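## Task

Shelf spots carry lot numbers printed on the shelf edge directly beneath them, and several spots may show the same number. Place one cardboard box from a lot 418 spot and one from a lot 414 spot on the desk so that no part of either box overhangs the desk's edge. All other cardboard boxes must stay on their own shelves. If no spot has a given lot, leave that lot out. Do not noticeably shift the desk. The robot must not fall or finish leaning, or the task fails.

## Robot and tools

ROBOT. A simulated Hello Robot Stretch 3 with one arm. It has a two-wheeled base (0.33 m long, 0.34 m wide, rounded rear) that pivots about the point midway between its drive wheels, 0.05 m behind the front edge. A lift carriage rides up a mast, and a telescoping arm reaches out to the robot's RIGHT side. It cannot drive sideways, so to move the gripper forward or back you drive the base. A gripper on a three-axis wrist ends the arm. A pan/tilt head carries head_camera and nav_camera, and wrist_camera rides on the gripper. With the arm drawn in and the wrist folded, turning in place sweeps a circle of radius 0.28 m. An unfolded, level wrist reaches past that circle.

FRAMES. Base frame: origin on the floor between the drive wheels, x ahead, y to the left, z up, in metres. hand_pose is reported in this frame, at the point where the closed fingertips meet. Odometry frame: the base frame as it stood when the scene began. base_odometry counts wheel rotation only, so slipping shows up as travel. Heading is in rad, left positive, in -3.142..3.142.

TOOL move. The action is given by base and/or joints, optionally with speeds, pace and contact_limits. Alternatively servos: "reboot" is sent by itself to re-enable servos that have switched off. The motions start together and may finish at different times.
- base: one command per call, relative to where the base last reported itself. {"translate_m": d} drives straight by d metres (+ forward, range -3 to 3). {"rotate_rad": d} turns in place by d rad (+ left, range -6.4 to 6.4).
- joints: a single object of absolute targets keyed by joint name. These are positions to reach, not offsets. lift_m is 0 to 1.1 m. arm_m is 0 to 0.52 m of extension. wrist_yaw_rad is -1.345 to 4.42; 0 points along the arm, and + swings toward the front. wrist_pitch_rad is -1.57 to 0.451; 0 is level, and negative tips the fingertips down. wrist_roll_rad is -2.911 to 2.918; at 0 the fingers sit level, side by side. gripper_m is -0.089 to 0.179; larger is wider, and the fingertip gap is about 0.007 m (nearly closed) to 0.025 m (wide) less than the value. head_pan_rad is -3.953 to 1.73; 0 faces forward, + is left, and -1.57 looks along the arm. head_tilt_rad is -1.53 to 0.419; negative looks down.
- pace: "default" or "max". speeds: per-key top speeds, capped at the max pace. The base is held to 0.10 m/s and 0.63 rad/s unless lift_m < 0.30, arm_m < 0.03 and wrist_yaw_rad > 2.54.
- contact_limits: a stop threshold as motor_effort %, given only next to its own command. arm_m takes a number, negative when retracting. lift_m takes {"down": n, "up": n} on a 1-100 force scale; below about 12 it may stop in free air. translate_m and rotate_rad stop when either wheel's effort reaches the limit. Without a limit they have no contact stop.
- cameras: a list of head_camera, nav_camera, wrist_camera or all. A move with no action shows all cameras by default; otherwise none are shown. blocking: if true or left out, the call returns once everything has come to rest. If false, it returns in about 0.5 s while the motion continues. A later move only overrides the keys it names.
An action lasts at most about 14 s before time_out.

OTHER TOOLS. wait(seconds 0-10, cameras) lets the scene run and returns the state. It returns early once non-blocking moves have settled, and wait(0) reports an "earlier move" line. stop(cameras) brakes all running motions; a braked motion reports "stopped" and may keep pressing. zoom_image(camera, region [x0,y0,x1,y1], at most 504x504 px) enlarges part of the newest image from that camera. finished_scene(scene) ends the scene, and nothing may follow it in the same reply.

RESULTS. base_status and joint_status show done, moving, off_target (at rest short of the target and maybe still pushing), contact_stop, time_out or torque_fault. An uncommanded stop cancels the rest of that reply's move, wait and finished_scene calls. The same happens when a move or wait is refused. An invalid call, such as one with an unknown key, does not cancel them. on_its_own lists things the robot did by itself, such as slack or held joints; "held at" there is the target, not the reading. motor_effort is % of maximum, + toward higher values, with the peak in brackets. Full-effort wrist pitch reads about 45 and roll about 72. turned_by_wheels and turned_by_imu give the turn since the last result; trust the IMU if they differ by more than 0.15 rad. base_tilt is in degrees, forward/right positive, and may be off by up to about 4. lidar_m gives 12 distances at a height of 0.17 m: sector 1 straight ahead, then counter-clockwise (4 left, 7 behind, 10 right). "-" means nothing seen, or something closer than 0.15 m. The lidar sees table legs, not tops. wrist_depth_mm (45-1000) and head_depth_mm (280-4000) are 7x7 grids of median depth; "-" means no reading. head_camera images arrive rotated; turn them a quarter clockwise. nav_camera images need a quarter turn counterclockwise. The calibration lines give intrinsics and T_world_to_cam from the base frame.

GRIPPING. To hold an object, command gripper_m below its width. To let go, command at least 0.05 above its width. The reading does not confirm a grasp. If the grip slips, resend the value.

CAUTIONS. Before folding the wrist (yaw 3.0) or unfolding it, put lift_m between 0.32 and 0.95, pitch at -0.4 and roll near 0. Once folded, the lift may go down to 0.25. With yaw below -0.4, keep pitch at -0.5 or lower. The wrist, the head and the base (without a limit) do not stop on contact. Prolonged strain turns a servo off (torque_fault), and it then needs a reboot. Pushing a rigid object with the gripper above about 0.45 m, or driving while holding or snagging something fixed, can tip the robot. If base_tilt shows a lean, partly undo the last motion before opening the gripper. Use low lift "down" limits when lowering onto surfaces. Avoid drops, releasing moving items, slams, and hard hits on fixed or heavy objects. Watch for occasional brief nudges to loose objects. Time spent thinking also lets the simulation run, so a running move keeps going meanwhile.

Each tool is called by a JSON object that holds its "method" and its "body", one argument or row to a line.

## Session

{"method": "move", "body": {
  "cameras": ["all"]
}}

Scene clock: 0.00 s.
base_odometry: x=+0.000 y=+0.000 heading=+0.000
turned_by_wheels: +0.000
turned_by_imu: +0.000
base_tilt: forward=-0.3 right=-1.3
lidar_m: 0.73 0.73 0.85 1.53 2.20 1.28 0.93 1.11 1.84 2.08 2.09 0.83
head_depth_mm: 802 792 784 776 768 761 757 / 774 765 758 751 744 737 730 / 748 740 734 728 721 715 708 / 728 719 711 705 699 694 686 / 702 695 689 684 679 672 667 / 681 673 667 664 658 652 648 / 661 655 652 644 640 634 631
base_status: not commanded
joint_positions: lift_m=+0.374 arm_m=+0.001 wrist_yaw_rad=+3.009 wrist_pitch_rad=-0.462 wrist_roll_rad=+0.000 gripper_m=+0.037 head_pan_rad=+0.000 head_tilt_rad=-0.003
joint_status: not commanded
measured_speeds: all 0
motor_effort: left_wheel=-0.4 right_wheel=+0.1 lift_m=+22.4 arm_m=-1.9 wrist_yaw_rad=-1.0 wrist_pitch_rad=+1.9 wrist_roll_rad=-0.1 gripper_m=+0.3 head_pan_rad=+1.2 head_tilt_rad=+6.7
hand_pose: x=+0.0076 y=+0.0712 z=+0.3774 quat_wxyz=(+0.207, +0.697, +0.116, +0.676) (m; base frame)
wrist_depth_mm: - 138 - - - 929 - / - 151 - - - - - / - 167 922 - - 937 - / 840 775 203 821 806 791 762 / 698 671 212 657 648 671 666 / 590 599 126 579 128 582 578 / 522 546 287 355 507 509 509
pictures: head_camera (sideways), nav_camera (sideways), wrist_camera
camera_calibration:
head_camera: T_world_to_cam=[[0.04926, -0.04629, -0.99771, 1.31416], [0.05599, 0.99748, -0.04352, 0.05601], [0.99721, -0.05372, 0.05173, -0.1179]] pos_world=[0.0497, -0.00136, 1.31969]
nav_camera: T_world_to_cam=[[-0.02335, 0.01705, 0.99958, -1.25828], [0.0097, -0.9998, 0.01728, 0.02757], [0.99968, 0.0101, 0.02318, -0.08313]] pos_world=[0.05346, 0.04985, 1.25921]
wrist_camera: T_world_to_cam=[[0.99496, -0.09652, -0.02705, 0.0162], [-0.08066, -0.61072, -0.78772, 0.37395], [0.05951, 0.78594, -0.61543, 0.34202]] pos_world=[-0.00631, -0.03886, 0.5055]

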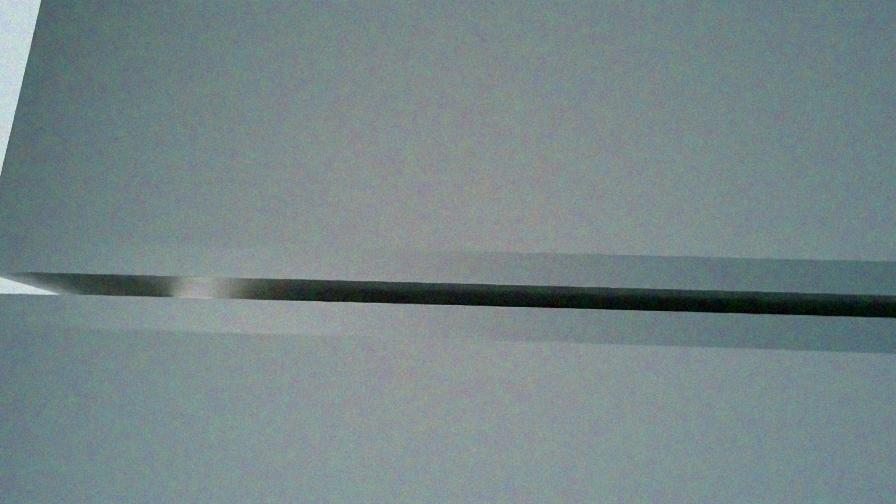

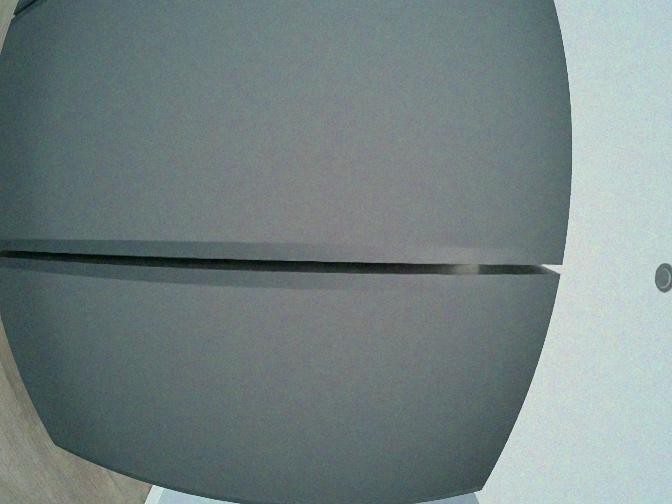

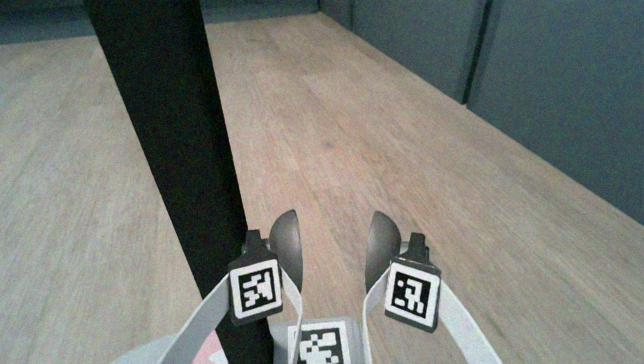

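Cabinets ahead. Look around with the head.

{"method": "move", "body": {
  "joints": {"head_pan_rad":1.57,"head_tilt_rad":-0.2},
  "cameras": ["nav_camera","head_camera"],
  "pace": "max"
}}

{"method": "move", "body": {
  "joints": {"head_pan_rad":-1.57,"head_tilt_rad":-0.2},
  "cameras": ["nav_camera","head_camera"],
  "pace": "max"
}}

{"method": "move", "body": {
  "joints": {"head_pan_rad":-3.14,"head_tilt_rad":-0.2},
  "cameras": ["nav_camera","head_camera"],
  "pace": "max"
}}

Scene clock: 8.60 s.
move: done
base_odometry: x=+0.000 y=+0.000 heading=+0.000
turned_by_wheels: +0.000
turned_by_imu: +0.000
base_tilt: forward=-0.4 right=-1.2
lidar_m: 0.73 0.73 0.85 1.53 2.20 1.28 0.93 1.11 1.83 2.08 2.08 0.83
head_depth_mm: 1304 1208 1207 1213 1212 1215 1218 / 2361 1485 1487 1499 1490 1495 1508 / - 2084 1941 1960 1950 1967 1720 / - 2500 2532 2533 2413 2335 1719 / - 2420 2556 2617 2648 2299 1719 / - 2369 2435 2510 2581 2228 1701 / - 2192 2118 2218 2203 2191 1703
base_status: not commanded
joint_positions: lift_m=+0.374 arm_m=+0.001 wrist_yaw_rad=+3.009 wrist_pitch_rad=-0.462 wrist_roll_rad=+0.000 gripper_m=+0.037 head_pan_rad=+1.578 head_tilt_rad=-0.200
joint_status: all done
measured_speeds: translate_m=+0.000 rotate_rad=+0.000 lift_m=+0.000 arm_m=+0.000 wrist_yaw_rad=+0.000 wrist_pitch_rad=+0.000 wrist_roll_rad=+0.000 head_pan_rad=-0.024 head_tilt_rad=+0.000
motor_effort: left_wheel=-0.2(0.8) right_wheel=+0.3(1.1) lift_m=+23.1(23.9) arm_m=-7.6(8.0) wrist_yaw_rad=+0.9(1.5) wrist_pitch_rad=+2.0(2.0) wrist_roll_rad=+0.0(0.3) gripper_m=+0.3(1.0) head_pan_rad=-3.0(5.7) head_tilt_rad=-2.6(8.0)
hand_pose: x=+0.0076 y=+0.0712 z=+0.3774 quat_wxyz=(+0.207, +0.697, +0.116, +0.676)
wrist_depth_mm: - 139 - - - 946 - / - 150 - - - - - / - 167 927 - - 936 - / 825 769 203 821 800 799 755 / 701 668 211 652 647 669 663 / 604 599 126 570 128 585 573 / 525 542 288 357 499 515 514
pictures: head_camera (sideways), nav_camera (sideways)
head_camera: T_world_to_cam=[[0.04737, -0.14633, -0.9881, 1.30141], [-0.9978, 0.03902, -0.05361, 0.07549], [0.04641, 0.98847, -0.14416, 0.14287]] pos_world=[0.00704, 0.04627, 1.31056]
nav_camera: T_world_to_cam=[[-0.01836, 0.17239, 0.98486, -1.2389], [0.99968, 0.0203, 0.01508, 0.02446], [-0.01739, 0.98482, -0.17271, 0.17808]] pos_world=[-0.0441, 0.0377, 1.25053]

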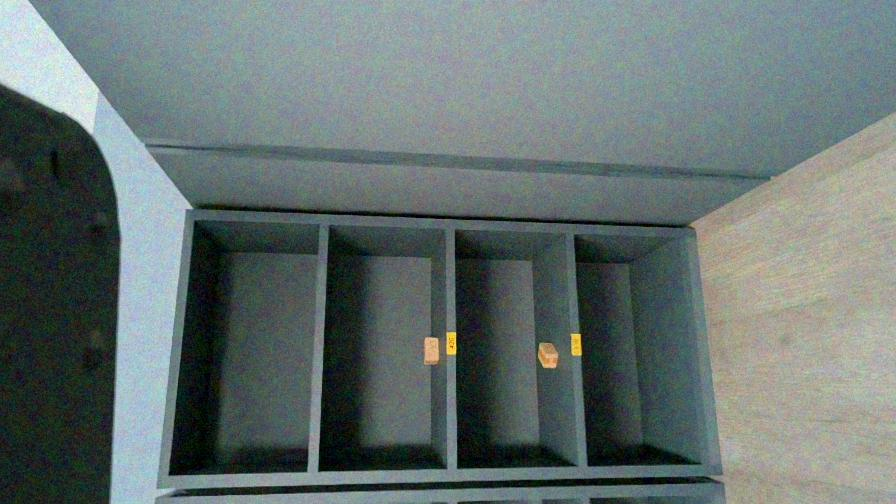

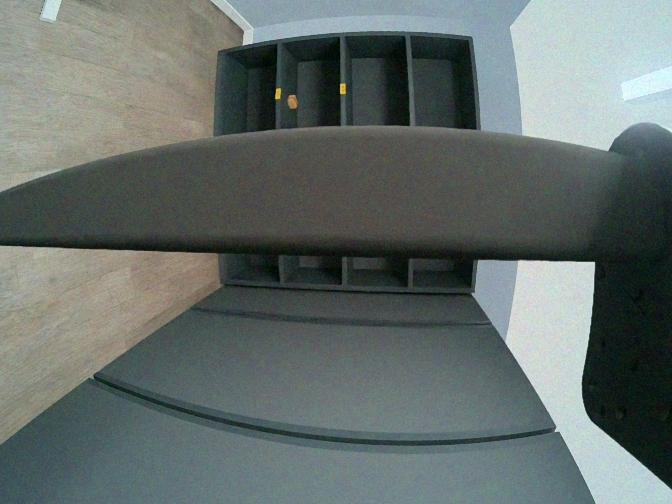

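Scene clock: 11.27 s.
move: done
base_odometry: x=+0.000 y=+0.000 heading=+0.000
turned_by_wheels: +0.000
turned_by_imu: +0.000
base_tilt: forward=-0.3 right=-1.2
lidar_m: 0.72 0.73 0.85 1.53 2.20 1.28 0.92 1.11 1.83 2.08 2.09 0.83
head_depth_mm: 2108 2192 2260 2333 2395 2390 1731 / 2045 2111 2189 2241 2345 2382 1738 / 2000 2057 2124 2184 2259 2300 1727 / 1931 2019 2058 2119 2185 2245 1725 / 1896 1951 1979 2062 2137 2178 1709 / 1834 1876 1927 1998 2049 2082 1709 / 1789 1818 1879 1930 1998 2045 1702
base_status: not commanded
joint_positions: lift_m=+0.374 arm_m=+0.001 wrist_yaw_rad=+3.009 wrist_pitch_rad=-0.462 wrist_roll_rad=+0.000 gripper_m=+0.037 head_pan_rad=-1.578 head_tilt_rad=-0.200
joint_status: all done
measured_speeds: translate_m=+0.000 rotate_rad=+0.000 lift_m=+0.000 arm_m=+0.000 wrist_yaw_rad=+0.000 wrist_pitch_rad=+0.000 wrist_roll_rad=+0.000 head_pan_rad=+0.024 head_tilt_rad=+0.000
motor_effort: left_wheel=-0.4(0.8) right_wheel=+0.5(1.1) lift_m=+23.2(23.9) arm_m=-10.5(11.1) wrist_yaw_rad=-0.3(1.6) wrist_pitch_rad=+2.0(2.1) wrist_roll_rad=+0.1(0.3) gripper_m=+0.7(1.1) head_pan_rad=+3.0(5.0) head_tilt_rad=-2.1(6.8)
hand_pose: x=+0.0076 y=+0.0712 z=+0.3774 quat_wxyz=(+0.207, +0.697, +0.116, +0.676)
wrist_depth_mm: - 139 - - - 933 - / - 151 - - - - - / - 167 922 - - 921 - / 829 782 203 810 817 797 755 / 698 675 211 666 663 674 666 / 602 596 126 576 129 586 576 / 530 538 288 354 504 505 504
pictures: head_camera (sideways), nav_camera (sideways)
head_camera: T_world_to_cam=[[-0.04519, 0.14742, -0.98804, 1.3019], [0.99711, -0.05378, -0.05363, 0.0634], [-0.06104, -0.98761, -0.14457, 0.14413]] pos_world=[0.00442, -0.04618, 1.31056]
nav_camera: T_world_to_cam=[[0.0158, -0.17306, 0.98479, -1.23892], [-0.99987, -0.0055, 0.01508, 0.03664], [0.00281, -0.9849, -0.17312, 0.17853]] pos_world=[0.05571, -0.03837, 1.25043]

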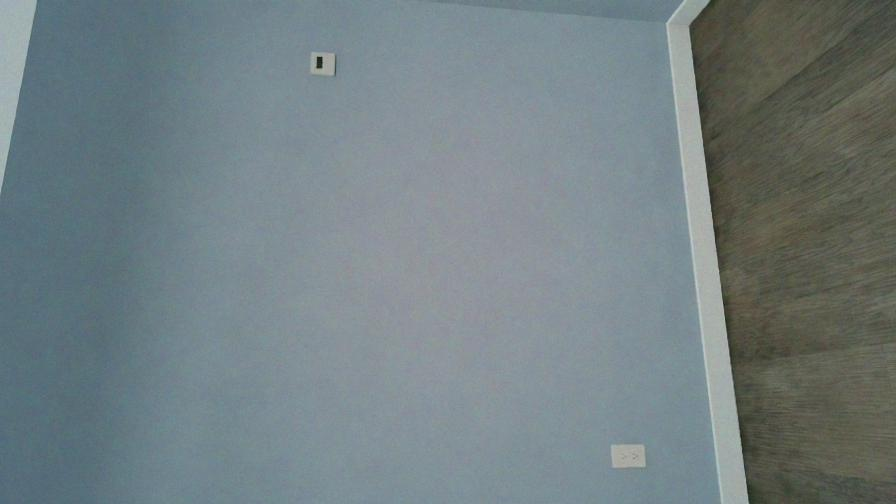

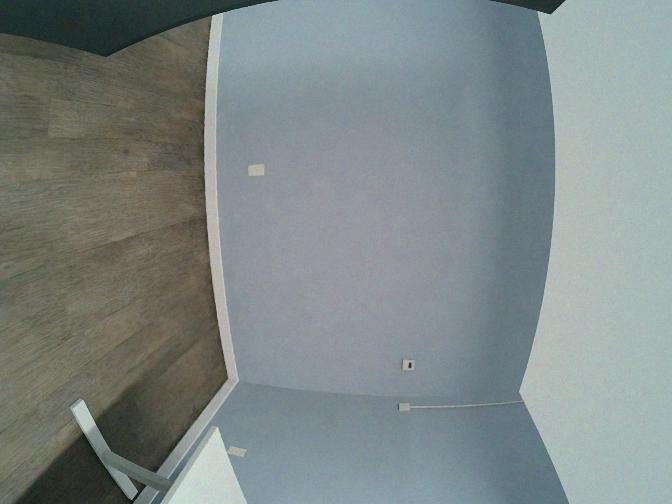

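Scene clock: 13.33 s.
move: done
base_odometry: x=+0.000 y=+0.000 heading=+0.000
turned_by_wheels: +0.000
turned_by_imu: +0.000
base_tilt: forward=-0.4 right=-1.3
lidar_m: 0.72 0.73 0.85 1.53 2.20 1.28 0.93 1.11 1.84 2.08 2.08 0.83
head_depth_mm: 1583 1637 1688 1743 1799 1087 1731 / 1532 1599 1646 1690 1736 1080 1556 / 1501 1543 1599 1638 1656 1073 1549 / 1451 1498 1539 1588 1615 1066 1549 / 1406 1456 1500 1536 1556 1055 1028 / 1375 1408 1451 1492 1527 1053 871 / 1347 1380 1413 1450 1484 1049 836
base_status: not commanded
joint_positions: lift_m=+0.374 arm_m=+0.001 wrist_yaw_rad=+3.009 wrist_pitch_rad=-0.462 wrist_roll_rad=+0.000 gripper_m=+0.037 head_pan_rad=-3.148 head_tilt_rad=-0.200
joint_status: all done
measured_speeds: translate_m=+0.000 rotate_rad=+0.000 lift_m=+0.000 arm_m=+0.000 wrist_yaw_rad=+0.000 wrist_pitch_rad=+0.000 wrist_roll_rad=+0.000 head_pan_rad=+0.024 head_tilt_rad=+0.000
motor_effort: left_wheel=-0.5(0.7) right_wheel=+0.5(0.9) lift_m=+23.3(23.9) arm_m=-13.3(13.3) wrist_yaw_rad=+0.2(1.8) wrist_pitch_rad=+1.9(2.0) wrist_roll_rad=+0.1(0.3) gripper_m=+0.8(1.1) head_pan_rad=+3.2(5.0) head_tilt_rad=-2.0(5.3)
hand_pose: x=+0.0076 y=+0.0712 z=+0.3774 quat_wxyz=(+0.207, +0.697, +0.116, +0.676)
wrist_depth_mm: - 138 - - - 930 - / - 150 - - - - - / - 167 913 - - 950 - / 837 775 203 813 796 795 763 / 697 668 211 666 659 678 668 / 607 600 126 574 128 579 569 / 529 538 287 355 504 510 510
pictures: head_camera (sideways), nav_camera (sideways)
head_camera: T_world_to_cam=[[0.14738, 0.04531, -0.98804, 1.30072], [-0.05297, -0.99716, -0.05363, 0.06984], [-0.98766, 0.06024, -0.14456, 0.14977]] pos_world=[-0.04008, 0.00168, 1.31056]
nav_camera: T_world_to_cam=[[-0.17305, -0.01594, 0.98478, -1.23778], [-0.00631, 0.99987, 0.01507, 0.03056], [-0.98489, -0.0036, -0.17313, 0.18452]] pos_world=[-0.03227, -0.04962, 1.25043]

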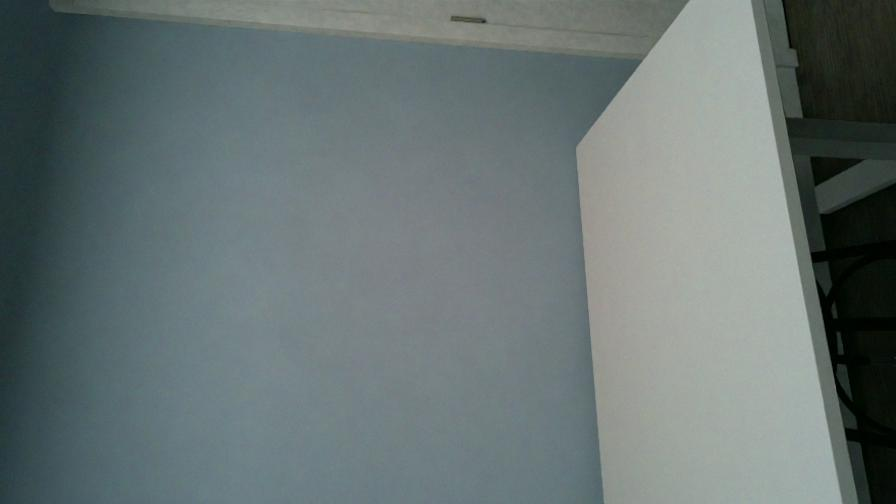

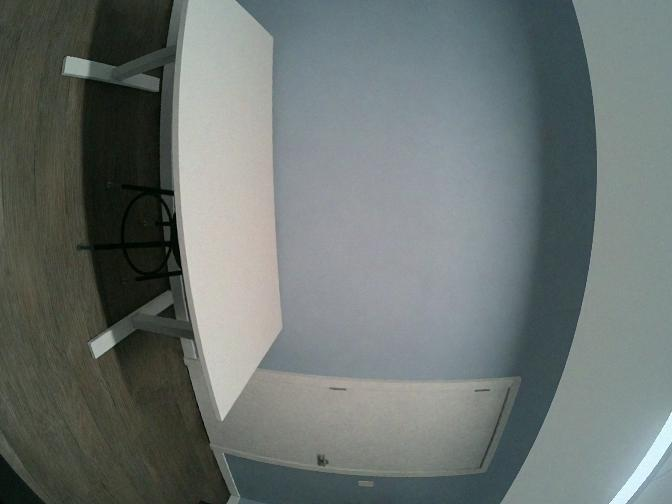

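{"method": "move", "body": {
  "joints": {"head_pan_rad":1.7,"head_tilt_rad":-0.25},
  "cameras": ["nav_camera","head_camera"],
  "pace": "max"
}}

{"method": "zoom_image", "body": {
  "camera": "head_camera",
  "region": [380, 220, 640, 420]
}}

{"method": "zoom_image", "body": {
  "camera": "nav_camera",
  "region": [220, 30, 480, 130]
}}

{"method": "move", "body": {
  "joints": {"head_pan_rad":-0.7,"head_tilt_rad":-0.2},
  "cameras": ["nav_camera"],
  "pace": "max"
}}

{"method": "move", "body": {
  "joints": {"head_pan_rad":-3.9,"head_tilt_rad":-0.2},
  "cameras": ["nav_camera"],
  "pace": "max"
}}

Scene clock: 40.93 s.
move: done
base_odometry: x=+0.000 y=+0.000 heading=+0.000
turned_by_wheels: +0.000
turned_by_imu: +0.000
base_tilt: forward=-0.3 right=-1.3
lidar_m: 0.72 0.72 0.85 1.53 2.20 1.28 0.93 1.11 1.84 2.08 2.08 0.83
head_depth_mm: 2403 1888 1848 1838 1816 1793 1600 / 2402 2278 2383 2342 2336 2168 1642 / 2392 2430 2537 2631 2670 2146 1626 / 2400 2408 2510 2623 2647 2145 1623 / 2372 2051 2189 2312 2445 2131 1611 / - 2409 2496 2610 - - - / - - - - - - -
base_status: not commanded
joint_positions: lift_m=+0.374 arm_m=+0.001 wrist_yaw_rad=+3.009 wrist_pitch_rad=-0.462 wrist_roll_rad=+0.000 gripper_m=+0.037 head_pan_rad=+1.790 head_tilt_rad=-0.250
joint_status: all done
measured_speeds: all 0
motor_effort: left_wheel=-0.3(0.8) right_wheel=+0.5(1.3) lift_m=+22.8(23.8) arm_m=-12.7(13.7) wrist_yaw_rad=+0.4(1.7) wrist_pitch_rad=+1.8(2.1) wrist_roll_rad=+0.1(0.3) gripper_m=+0.3(1.0) head_pan_rad=+7.0(21.9) head_tilt_rad=-3.1(6.4)
hand_pose: x=+0.0076 y=+0.0712 z=+0.3774 quat_wxyz=(+0.207, +0.697, +0.116, +0.676)
wrist_depth_mm: - 139 - - - 930 - / - 151 - - - - - / - 167 929 - - 954 - / 823 774 203 814 807 784 766 / 706 674 211 657 649 679 663 / 597 598 126 571 128 585 583 / 521 545 289 353 501 511 510
pictures: head_camera (sideways), nav_camera (sideways)
head_camera: T_world_to_cam=[[0.08783, -0.18156, -0.97945, 1.28981], [-0.98313, -0.17418, -0.05587, 0.0784], [-0.16046, 0.96783, -0.19379, 0.2088]] pos_world=[-0.00271, 0.04575, 1.30815]
nav_camera: T_world_to_cam=[[-0.06486, 0.21296, 0.97491, -1.2255], [0.97294, 0.23061, 0.01436, 0.02553], [-0.22176, 0.94946, -0.22216, 0.24377]] pos_world=[-0.05027, 0.02365, 1.24854]

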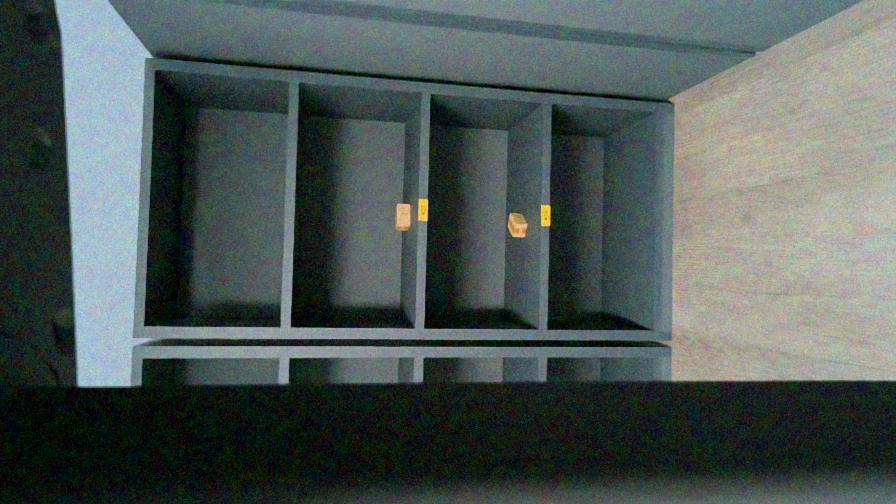

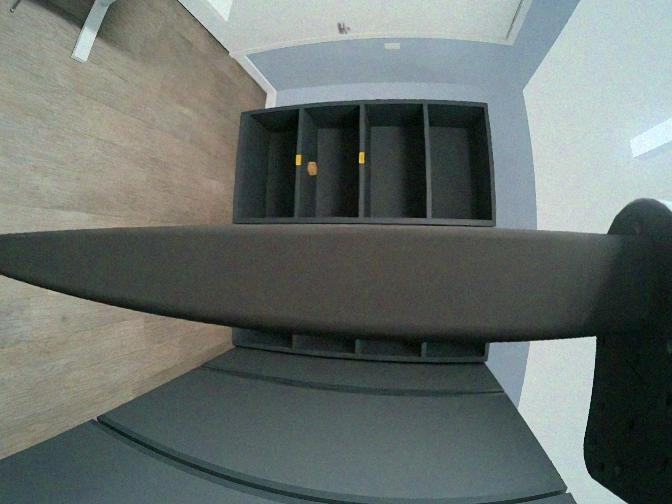

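Scaled by 1.938 from the camera's image (finer frame: 1280x720).

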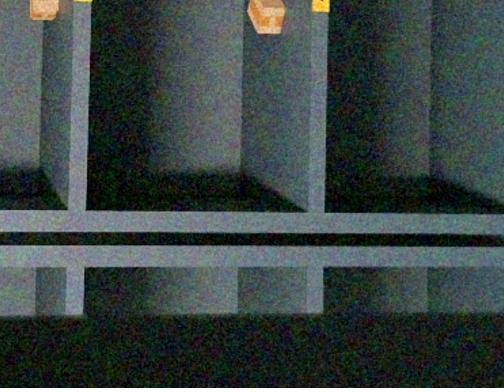

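Scaled by 1.938 from the camera's image (finer frame: 792x594).

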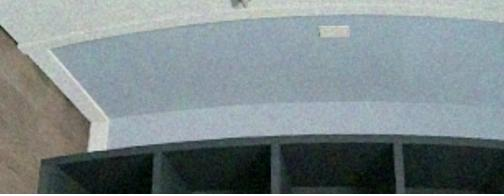

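Scene clock: 42.13 s.
move: done
base_odometry: x=+0.000 y=+0.000 heading=+0.000
turned_by_wheels: +0.000
turned_by_imu: +0.000
base_tilt: forward=-0.3 right=-1.2
lidar_m: 0.73 0.72 0.85 1.53 2.20 1.28 0.92 1.11 1.83 2.08 2.08 0.83
head_depth_mm: 1867 1919 1944 1986 2044 2048 1734 / 1988 2040 2074 2121 2173 2187 1737 / 2108 2171 2198 2274 2331 2271 1723 / 1152 2268 2301 2371 2413 2219 1660 / 985 1022 1046 1086 1129 1168 1215 / 867 891 920 945 975 1004 1042 / 775 796 812 834 859 883 909
base_status: not commanded
joint_positions: lift_m=+0.374 arm_m=+0.001 wrist_yaw_rad=+3.009 wrist_pitch_rad=-0.462 wrist_roll_rad=+0.000 gripper_m=+0.037 head_pan_rad=-0.732 head_tilt_rad=-0.202
joint_status: all done
measured_speeds: all 0
motor_effort: left_wheel=-0.2(0.6) right_wheel=+0.5(0.9) lift_m=+23.4(23.8) arm_m=-13.5(13.5) wrist_yaw_rad=-1.2(1.6) wrist_pitch_rad=+2.0(2.0) wrist_roll_rad=+0.0(0.5) gripper_m=+0.7(0.8) head_pan_rad=+2.4(5.8) head_tilt_rad=+5.7(8.0)
hand_pose: x=+0.0076 y=+0.0712 z=+0.3774 quat_wxyz=(+0.207, +0.697, +0.116, +0.676)
wrist_depth_mm: - 138 - - - 949 - / - 150 - - - - - / - 167 923 - - 945 - / 837 772 204 821 812 803 770 / 693 670 212 657 656 676 663 / 600 602 126 567 128 586 576 / 519 544 286 355 501 506 503
pictures: nav_camera (sideways)
nav_camera: T_world_to_cam=[[0.14165, -0.10439, 0.9844, -1.23926], [-0.65885, -0.75212, 0.01505, 0.03464], [0.73882, -0.6507, -0.17531, 0.17689]] pos_world=[0.06767, 0.0118, 1.25041]

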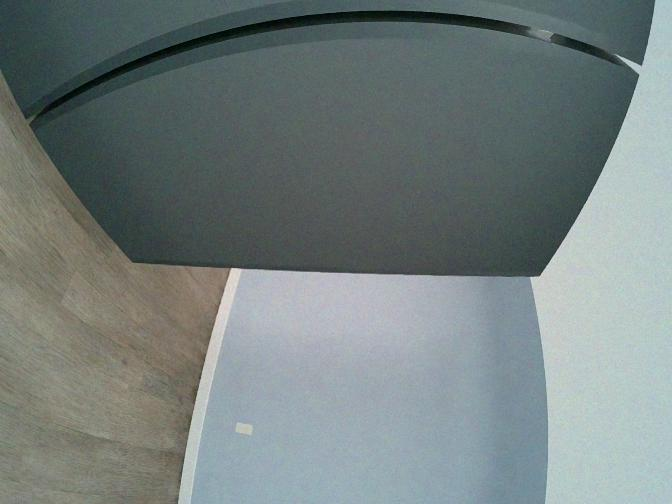

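Scene clock: 44.83 s.
move: done
base_odometry: x=+0.000 y=+0.000 heading=+0.000
turned_by_wheels: +0.000
turned_by_imu: +0.000
base_tilt: forward=-0.2 right=-1.2
lidar_m: 0.72 0.73 0.85 1.53 2.20 1.28 0.93 1.11 1.84 2.08 2.08 0.83
head_depth_mm: - - - - - - - / - - - - - - - / - 2649 2514 2564 2640 2331 1716 / 2365 2754 2830 2907 3018 2329 1726 / 2222 2338 2424 2509 2571 2312 1697 / 1965 2008 2065 2128 2190 2155 1699 / 1747 1782 1814 1866 1914 1892 1695
base_status: not commanded
joint_positions: lift_m=+0.374 arm_m=+0.001 wrist_yaw_rad=+3.009 wrist_pitch_rad=-0.462 wrist_roll_rad=+0.000 gripper_m=+0.037 head_pan_rad=-3.908 head_tilt_rad=-0.200
joint_status: all done
measured_speeds: translate_m=+0.000 rotate_rad=+0.000 lift_m=+0.000 arm_m=+0.000 wrist_yaw_rad=+0.000 wrist_pitch_rad=+0.000 wrist_roll_rad=+0.000 head_pan_rad=+0.024 head_tilt_rad=+0.000
motor_effort: left_wheel=-0.3(0.8) right_wheel=+0.2(1.2) lift_m=+23.4(24.2) arm_m=-13.1(13.2) wrist_yaw_rad=-0.1(1.6) wrist_pitch_rad=+1.9(2.0) wrist_roll_rad=+0.0(0.3) gripper_m=+0.7(1.0) head_pan_rad=+3.8(5.0) head_tilt_rad=+6.1(9.6)
hand_pose: x=+0.0076 y=+0.0712 z=+0.3774 quat_wxyz=(+0.207, +0.697, +0.116, +0.676)
wrist_depth_mm: - 138 - - - 925 - / - 151 - - - - - / - 166 920 - - 944 - / 824 765 203 793 807 792 761 / 695 676 211 658 660 667 657 / 599 591 126 574 129 576 575 / 525 539 288 353 502 513 513
pictures: nav_camera (sideways)
nav_camera: T_world_to_cam=[[-0.13625, 0.10754, 0.98482, -1.23803], [0.68435, 0.729, 0.01508, 0.02639], [-0.71631, 0.67602, -0.17292, 0.18268]] pos_world=[-0.05588, -0.0096, 1.25043]

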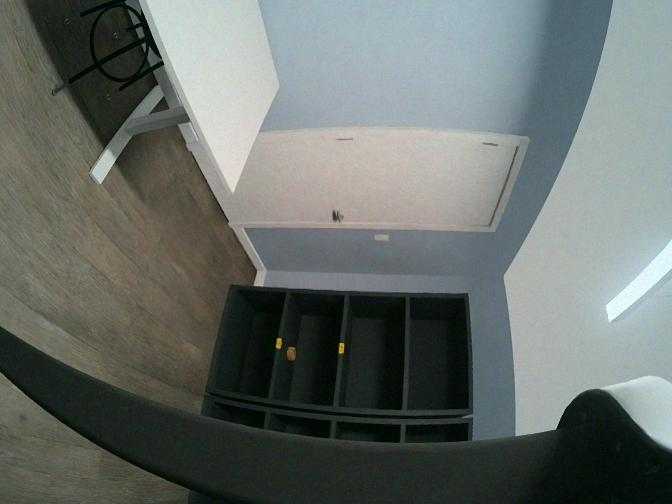

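{"method": "move", "body": {
  "joints": {"head_pan_rad":-3.9},
  "cameras": ["head_camera","nav_camera"]
}}

{"method": "zoom_image", "body": {
  "camera": "nav_camera",
  "region": [260, 320, 360, 380]
}}

{"method": "move", "body": {
  "joints": {"head_pan_rad":1.6},
  "cameras": ["head_camera","nav_camera"],
  "pace": "max"
}}

{"method": "zoom_image", "body": {
  "camera": "head_camera",
  "region": [410, 310, 600, 380]
}}

Scene clock: 54.93 s.
move: done
base_odometry: x=+0.000 y=+0.000 heading=+0.000
turned_by_wheels: +0.000
turned_by_imu: +0.000
base_tilt: forward=-0.4 right=-1.3
lidar_m: 0.73 0.73 0.85 1.53 2.20 1.28 0.93 1.11 1.84 2.08 2.08 0.83
head_depth_mm: - - - - - - - / - 2592 - - - - - / - 2671 2578 2582 2615 2357 1721 / 2379 2716 2781 2956 2955 2340 1720 / 2188 2308 2412 2480 2546 2316 1724 / 1965 1996 2046 2115 2190 2157 1710 / 1740 1777 1808 1859 1910 1163 1697
base_status: not commanded
joint_positions: lift_m=+0.374 arm_m=+0.001 wrist_yaw_rad=+3.009 wrist_pitch_rad=-0.462 wrist_roll_rad=+0.000 gripper_m=+0.037 head_pan_rad=-3.900 head_tilt_rad=-0.200
joint_status: all done
measured_speeds: all 0
motor_effort: left_wheel=-0.3(0.5) right_wheel=+0.1(0.7) lift_m=+24.1(24.1) arm_m=-11.7(12.7) wrist_yaw_rad=+0.2(1.2) wrist_pitch_rad=+1.9(1.9) wrist_roll_rad=-0.3(0.3) gripper_m=+0.8(0.8) head_pan_rad=+3.0(3.9) head_tilt_rad=+5.7(6.4)
hand_pose: x=+0.0076 y=+0.0712 z=+0.3774 quat_wxyz=(+0.207, +0.697, +0.116, +0.676)
wrist_depth_mm: - 138 - - - 930 - / - 150 - - - - - / - 167 928 - - 954 - / 834 764 203 803 800 798 768 / 701 667 211 661 653 673 672 / 600 594 126 569 128 582 582 / 524 542 287 354 502 509 509
pictures: head_camera (sideways), nav_camera (sideways)
head_camera: T_world_to_cam=[[0.13846, -0.06743, -0.98807, 1.30081], [-0.71979, -0.69211, -0.05363, 0.07384], [-0.68024, 0.71863, -0.14436, 0.14764]] pos_world=[-0.02653, 0.03271, 1.31056]
nav_camera: T_world_to_cam=[[-0.13713, 0.1064, 0.98482, -1.23804], [0.67826, 0.73467, 0.01507, 0.02638], [-0.72191, 0.67003, -0.17292, 0.18263]] pos_world=[-0.05583, -0.01002, 1.25043]

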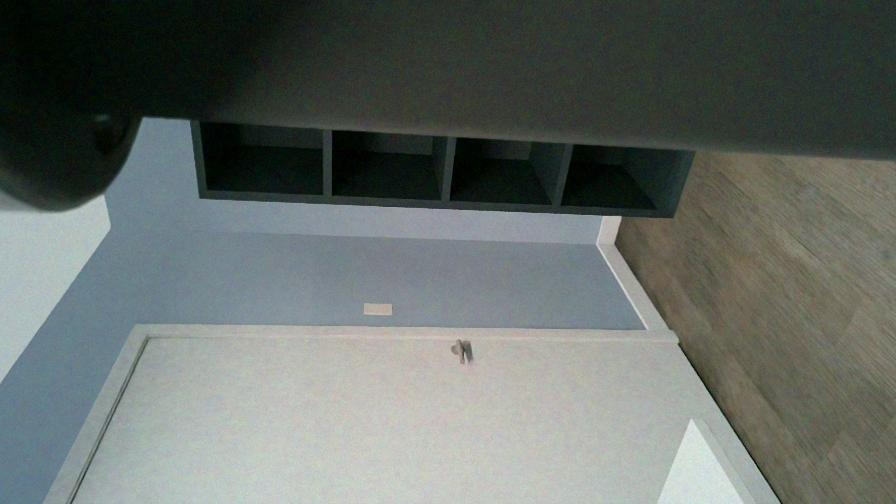

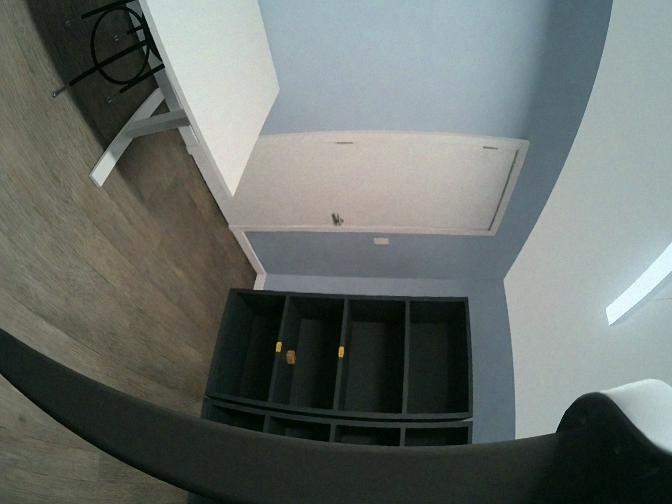

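Scaled by 5.040 from the camera's image (finer frame: 792x594).

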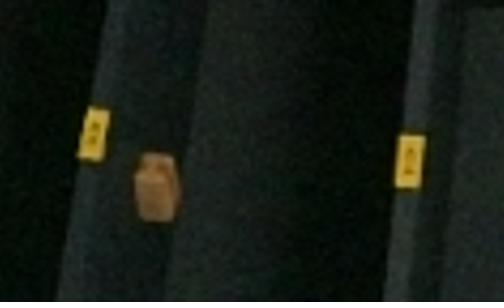

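Scene clock: 58.37 s.
move: done
base_odometry: x=+0.000 y=+0.000 heading=+0.000
turned_by_wheels: +0.000
turned_by_imu: +0.000
base_tilt: forward=-0.3 right=-1.3
lidar_m: 0.72 0.73 0.85 1.53 2.20 1.28 0.93 1.11 1.83 2.08 2.08 0.83
head_depth_mm: 1984 1269 1268 1266 1269 1274 1272 / 2591 1576 1591 1586 1589 1596 1583 / - 2146 2120 2115 2109 2120 1731 / - 2503 2580 2645 2629 2330 1707 / - 2419 2484 2583 2627 2296 1706 / - 2384 2457 2528 2578 2235 1706 / - 2214 2064 2414 2310 2167 1701
base_status: not commanded
joint_positions: lift_m=+0.374 arm_m=+0.001 wrist_yaw_rad=+3.009 wrist_pitch_rad=-0.462 wrist_roll_rad=+0.000 gripper_m=+0.037 head_pan_rad=+1.608 head_tilt_rad=-0.199
joint_status: all done
measured_speeds: translate_m=+0.000 rotate_rad=+0.000 lift_m=+0.000 arm_m=+0.000 wrist_yaw_rad=+0.000 wrist_pitch_rad=+0.000 wrist_roll_rad=+0.000 head_pan_rad=-0.024 head_tilt_rad=+0.000
motor_effort: left_wheel=-0.3(0.8) right_wheel=+0.1(1.1) lift_m=+23.5(24.2) arm_m=-11.9(12.9) wrist_yaw_rad=+0.8(1.7) wrist_pitch_rad=+2.0(2.0) wrist_roll_rad=+0.0(0.3) gripper_m=+0.4(1.0) head_pan_rad=-3.2(7.1) head_tilt_rad=+3.6(6.7)
hand_pose: x=+0.0076 y=+0.0712 z=+0.3774 quat_wxyz=(+0.207, +0.697, +0.116, +0.676)
wrist_depth_mm: - 138 - - - 918 - / - 150 - - - - - / - 167 934 - - 954 - / 838 757 203 808 793 793 771 / 696 671 211 662 659 675 668 / 599 601 126 566 129 573 579 / 524 536 287 354 504 516 505
pictures: head_camera (sideways), nav_camera (sideways)
head_camera: T_world_to_cam=[[0.05176, -0.14453, -0.98815, 1.30142], [-0.99852, 0.00899, -0.05362, 0.07551], [0.01663, 0.98946, -0.14385, 0.14266]] pos_world=[0.00567, 0.04626, 1.31056]
nav_camera: T_world_to_cam=[[-0.02353, 0.17136, 0.98493, -1.23894], [0.99862, 0.05039, 0.01509, 0.02442], [-0.04704, 0.98392, -0.17231, 0.17777]] pos_world=[-0.04518, 0.03617, 1.25053]

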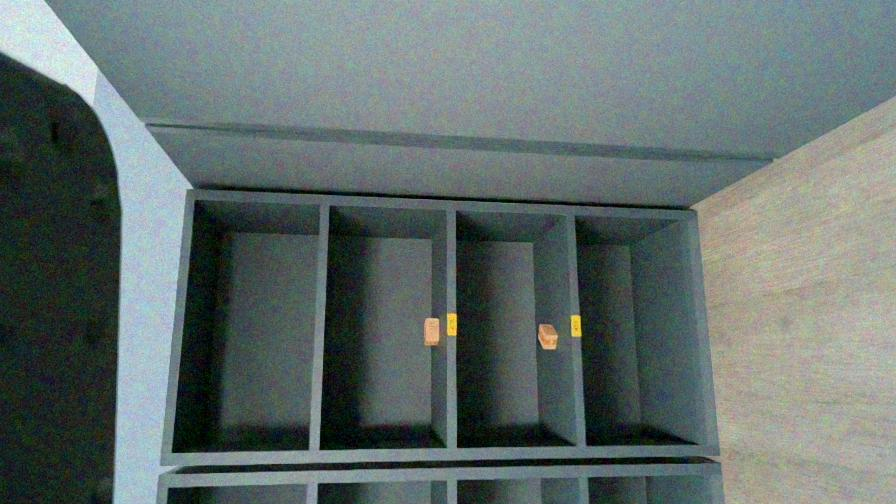

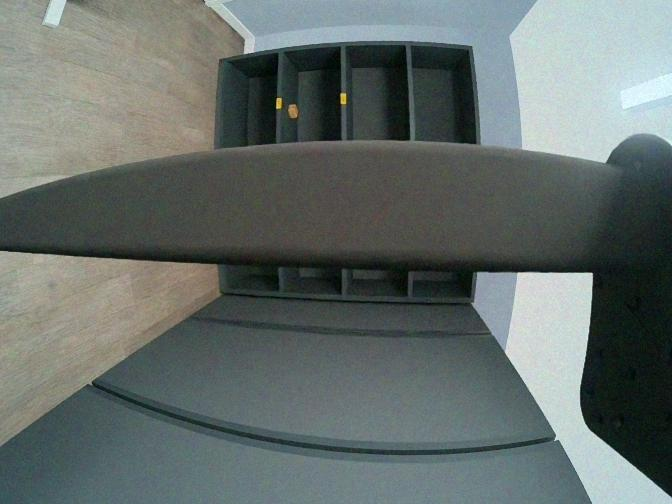

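Scaled by 2.653 from the camera's image (finer frame: 1280x720).

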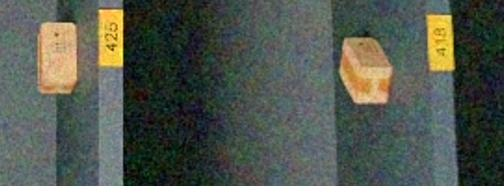

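{"method": "move", "body": {
  "base": {"rotate_rad":1.78},
  "joints": {"head_pan_rad":0.0,"head_tilt_rad":-0.3,"lift_m":0.65},
  "pace": "max"
}}

{"method": "move", "body": {
  "base": {"translate_m":1.0},
  "cameras": ["head_camera","nav_camera"],
  "pace": "max"
}}

{"method": "zoom_image", "body": {
  "camera": "nav_camera",
  "region": [150, 20, 430, 250]
}}

{"method": "zoom_image", "body": {
  "camera": "nav_camera",
  "region": [150, 250, 430, 480]
}}

Scene clock: 121.53 s.
move: done
base_odometry: x=+0.000 y=+0.000 heading=+1.780
turned_by_wheels: +1.780
turned_by_imu: +1.751
base_tilt: forward=-0.2 right=-1.2
lidar_m: 2.19 2.28 1.19 0.93 1.60 2.13 2.08 1.07 0.76 0.73 0.74 0.99
head_depth_mm: 2307 1771 1764 1735 1715 1706 1532 / 2346 2271 2205 2202 2349 2022 1567 / 2291 2412 2530 2580 2688 2003 1547 / 2272 2402 2489 2633 2725 2005 1535 / 2257 2322 2467 2394 2553 1978 1532 / 2241 2329 2464 2550 2505 1972 1520 / 2210 2339 2445 2543 2649 1983 1521
base_status: done
joint_positions: lift_m=+0.650 arm_m=+0.001 wrist_yaw_rad=+3.009 wrist_pitch_rad=-0.463 wrist_roll_rad=+0.000 gripper_m=+0.037 head_pan_rad=-0.001 head_tilt_rad=-0.300
joint_status: all done
measured_speeds: all 0
motor_effort: left_wheel=-8.8(13.7) right_wheel=+9.2(12.8) lift_m=+30.5(33.0) arm_m=-12.7(13.5) wrist_yaw_rad=+0.3(1.9) wrist_pitch_rad=+2.1(2.2) wrist_roll_rad=-0.2(0.4) gripper_m=+0.5(1.1) head_pan_rad=+3.6(4.9) head_tilt_rad=-3.8(7.5)
hand_pose: x=+0.0076 y=+0.0710 z=+0.6527 quat_wxyz=(+0.208, +0.697, +0.117, +0.676)
wrist_depth_mm: - 139 - - - - - / - 151 - - - - - / - 167 - - - - - / - - 204 - - - - / - - 212 - - - - / 921 920 126 879 128 912 904 / 813 793 287 780 774 785 794
pictures: none

Scene clock: 132.50 s.
move: done
base_odometry: x=-0.207 y=+0.978 heading=+1.779
turned_by_wheels: +0.000
turned_by_imu: +0.001
base_tilt: forward=-0.4 right=-1.2
lidar_m: 1.22 1.23 1.66 1.57 1.26 1.95 3.04 1.02 0.72 0.69 0.71 0.94
head_depth_mm: 1430 1439 1489 1415 1463 1397 1451 / 1442 1485 1584 1629 1723 1753 1459 / 1437 1475 1585 1611 1697 1744 1455 / 1424 1472 1568 1611 1689 1737 1445 / 1413 1465 1541 1592 1682 1728 1442 / 1208 1150 1257 1250 1329 1360 1390 / 1026 1131 1495 1223 1493 1636 1396
base_status: done
joint_positions: lift_m=+0.650 arm_m=+0.001 wrist_yaw_rad=+3.009 wrist_pitch_rad=-0.463 wrist_roll_rad=+0.000 gripper_m=+0.037 head_pan_rad=+0.000 head_tilt_rad=-0.300
joint_status: not commanded
measured_speeds: all 0
motor_effort: left_wheel=+1.3(9.0) right_wheel=+7.2(14.4) lift_m=+23.5(30.5) arm_m=-9.9(13.3) wrist_yaw_rad=-0.5(2.1) wrist_pitch_rad=+2.1(2.3) wrist_roll_rad=+0.0(0.3) gripper_m=+0.1(1.1) head_pan_rad=+3.4(4.2) head_tilt_rad=-0.6(3.8)
hand_pose: x=+0.0076 y=+0.0710 z=+0.6527 quat_wxyz=(+0.208, +0.697, +0.117, +0.676)
wrist_depth_mm: - 139 - - - - - / - 151 - - - - - / - 167 - - - - - / - - 203 - - - - / - - 211 - - - - / 937 924 126 874 129 901 907 / 826 805 286 780 772 786 800
pictures: head_camera (sideways), nav_camera (sideways)
head_camera: T_world_to_cam=[[-0.24507, -0.04628, -0.9684, 1.27739], [0.0408, 0.99748, -0.058, 0.07493], [0.96865, -0.05372, -0.24257, 0.2654]] pos_world=[0.05292, -0.00136, 1.30574]
nav_camera: T_world_to_cam=[[0.27048, 0.01706, 0.96257, -1.21144], [0.01434, -0.9998, 0.01369, 0.03222], [0.96262, 0.0101, -0.27067, 0.29959]] pos_world=[0.03881, 0.04985, 1.24675]

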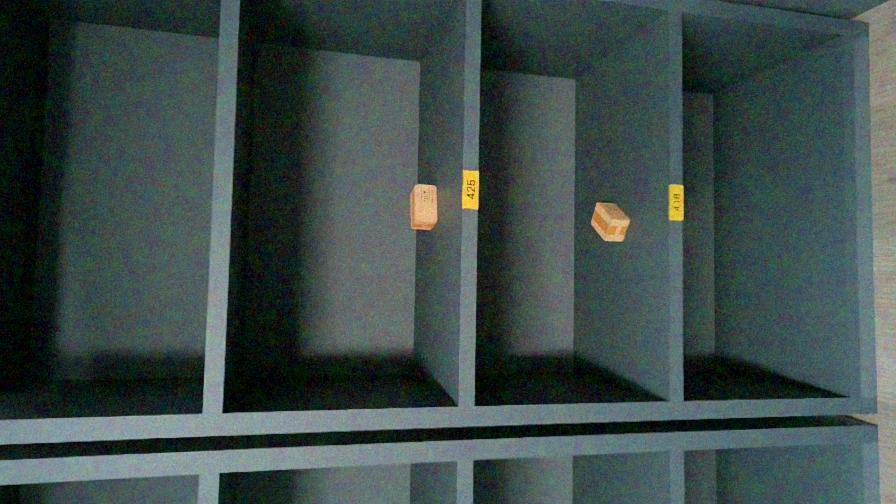

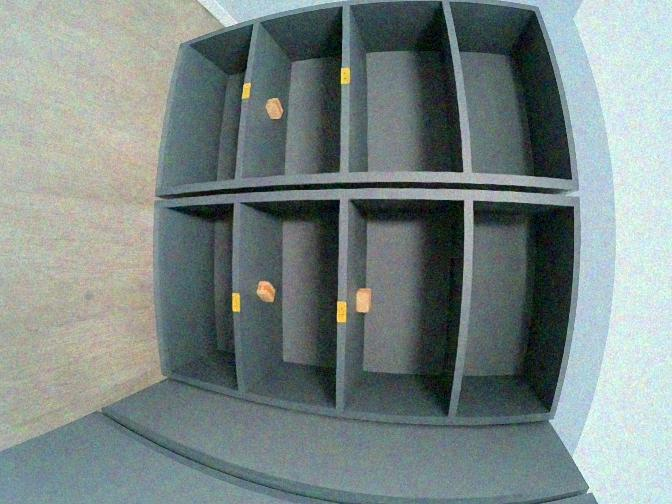

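Scaled by 1.800 from the camera's image (finer frame: 792x594).

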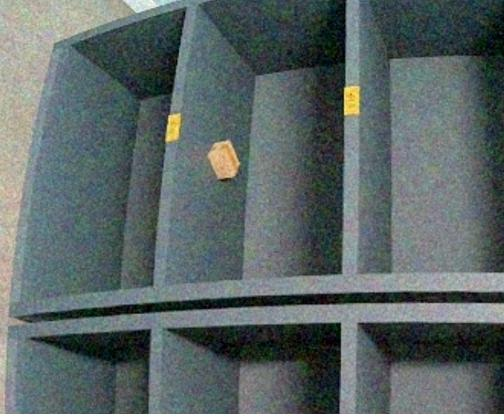

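Scaled by 1.800 from the camera's image (finer frame: 792x594).

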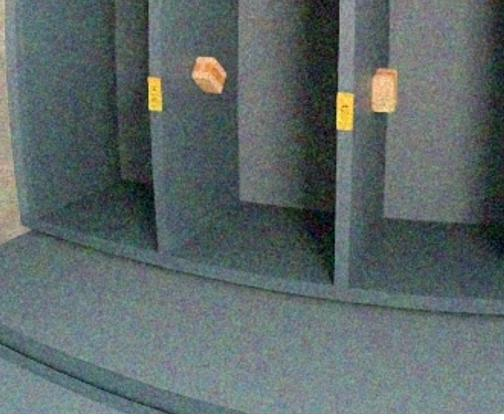

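{"method": "move", "body": {
  "joints": {"head_pan_rad":0.5},
  "cameras": ["head_camera"],
  "pace": "max"
}}

{"method": "zoom_image", "body": {
  "camera": "head_camera",
  "region": [350, 140, 850, 480]
}}

Scene clock: 137.50 s.
move: done
base_odometry: x=-0.207 y=+0.978 heading=+1.779
turned_by_wheels: +0.000
turned_by_imu: +0.000
base_tilt: forward=-0.3 right=-1.2
lidar_m: 1.22 1.23 1.66 1.57 1.26 1.96 3.04 1.01 0.72 0.69 0.71 0.93
head_depth_mm: 1050 1104 1405 1362 1575 1402 1464 / 1337 1141 1158 1185 1254 1333 1412 / 1505 1555 1646 1679 1732 1748 1451 / 1576 1641 1732 1796 1670 1816 1506 / 1603 1729 1844 1919 1816 1869 1530 / 1511 1605 1707 1750 1784 1813 1527 / 1399 1489 1556 2022 2098 1870 1524
base_status: not commanded
joint_positions: lift_m=+0.650 arm_m=+0.001 wrist_yaw_rad=+3.009 wrist_pitch_rad=-0.463 wrist_roll_rad=+0.000 gripper_m=+0.037 head_pan_rad=+0.517 head_tilt_rad=-0.300
joint_status: all done
measured_speeds: all 0
motor_effort: left_wheel=+1.3(1.5) right_wheel=+7.3(7.7) lift_m=+24.5(24.8) arm_m=-8.8(9.4) wrist_yaw_rad=-0.1(1.2) wrist_pitch_rad=+2.2(2.2) wrist_roll_rad=+0.0(0.3) gripper_m=+0.5(0.8) head_pan_rad=+0.4(5.5) head_tilt_rad=+0.4(0.7)
hand_pose: x=+0.0076 y=+0.0710 z=+0.6527 quat_wxyz=(+0.208, +0.697, +0.117, +0.676)
wrist_depth_mm: - 139 - - - - - / - 151 - - - - - / - 167 - - - - - / - - 203 - - - - / - - 211 - - - - / 918 905 126 873 129 906 880 / 812 802 287 801 780 772 796
pictures: head_camera (sideways)
head_camera: T_world_to_cam=[[-0.19026, -0.16127, -0.9684, 1.27705], [-0.45717, 0.88749, -0.05798, 0.07788], [0.86879, 0.43169, -0.24258, 0.26605]] pos_world=[0.04744, 0.02198, 1.30574]

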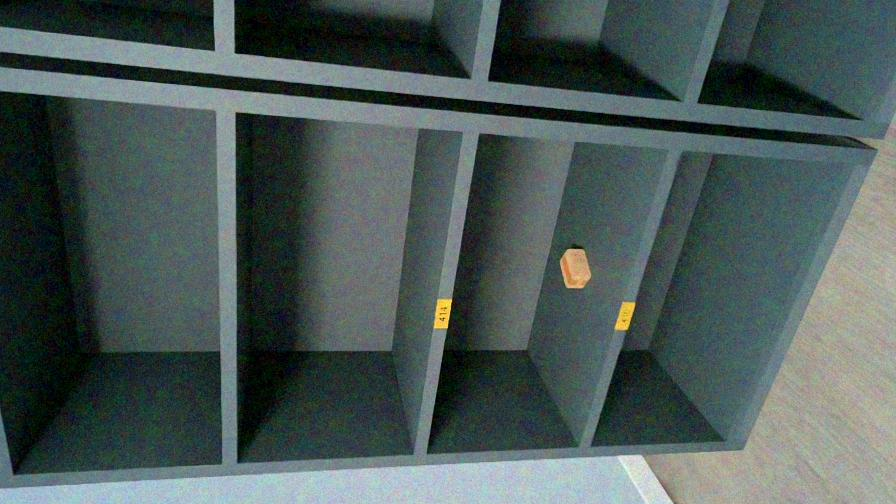

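Scaled by 1.008 from the camera's image (finer frame: 1280x720).

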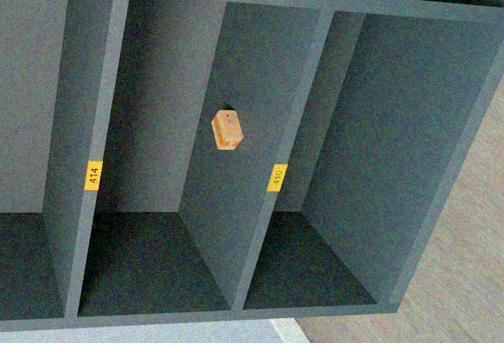

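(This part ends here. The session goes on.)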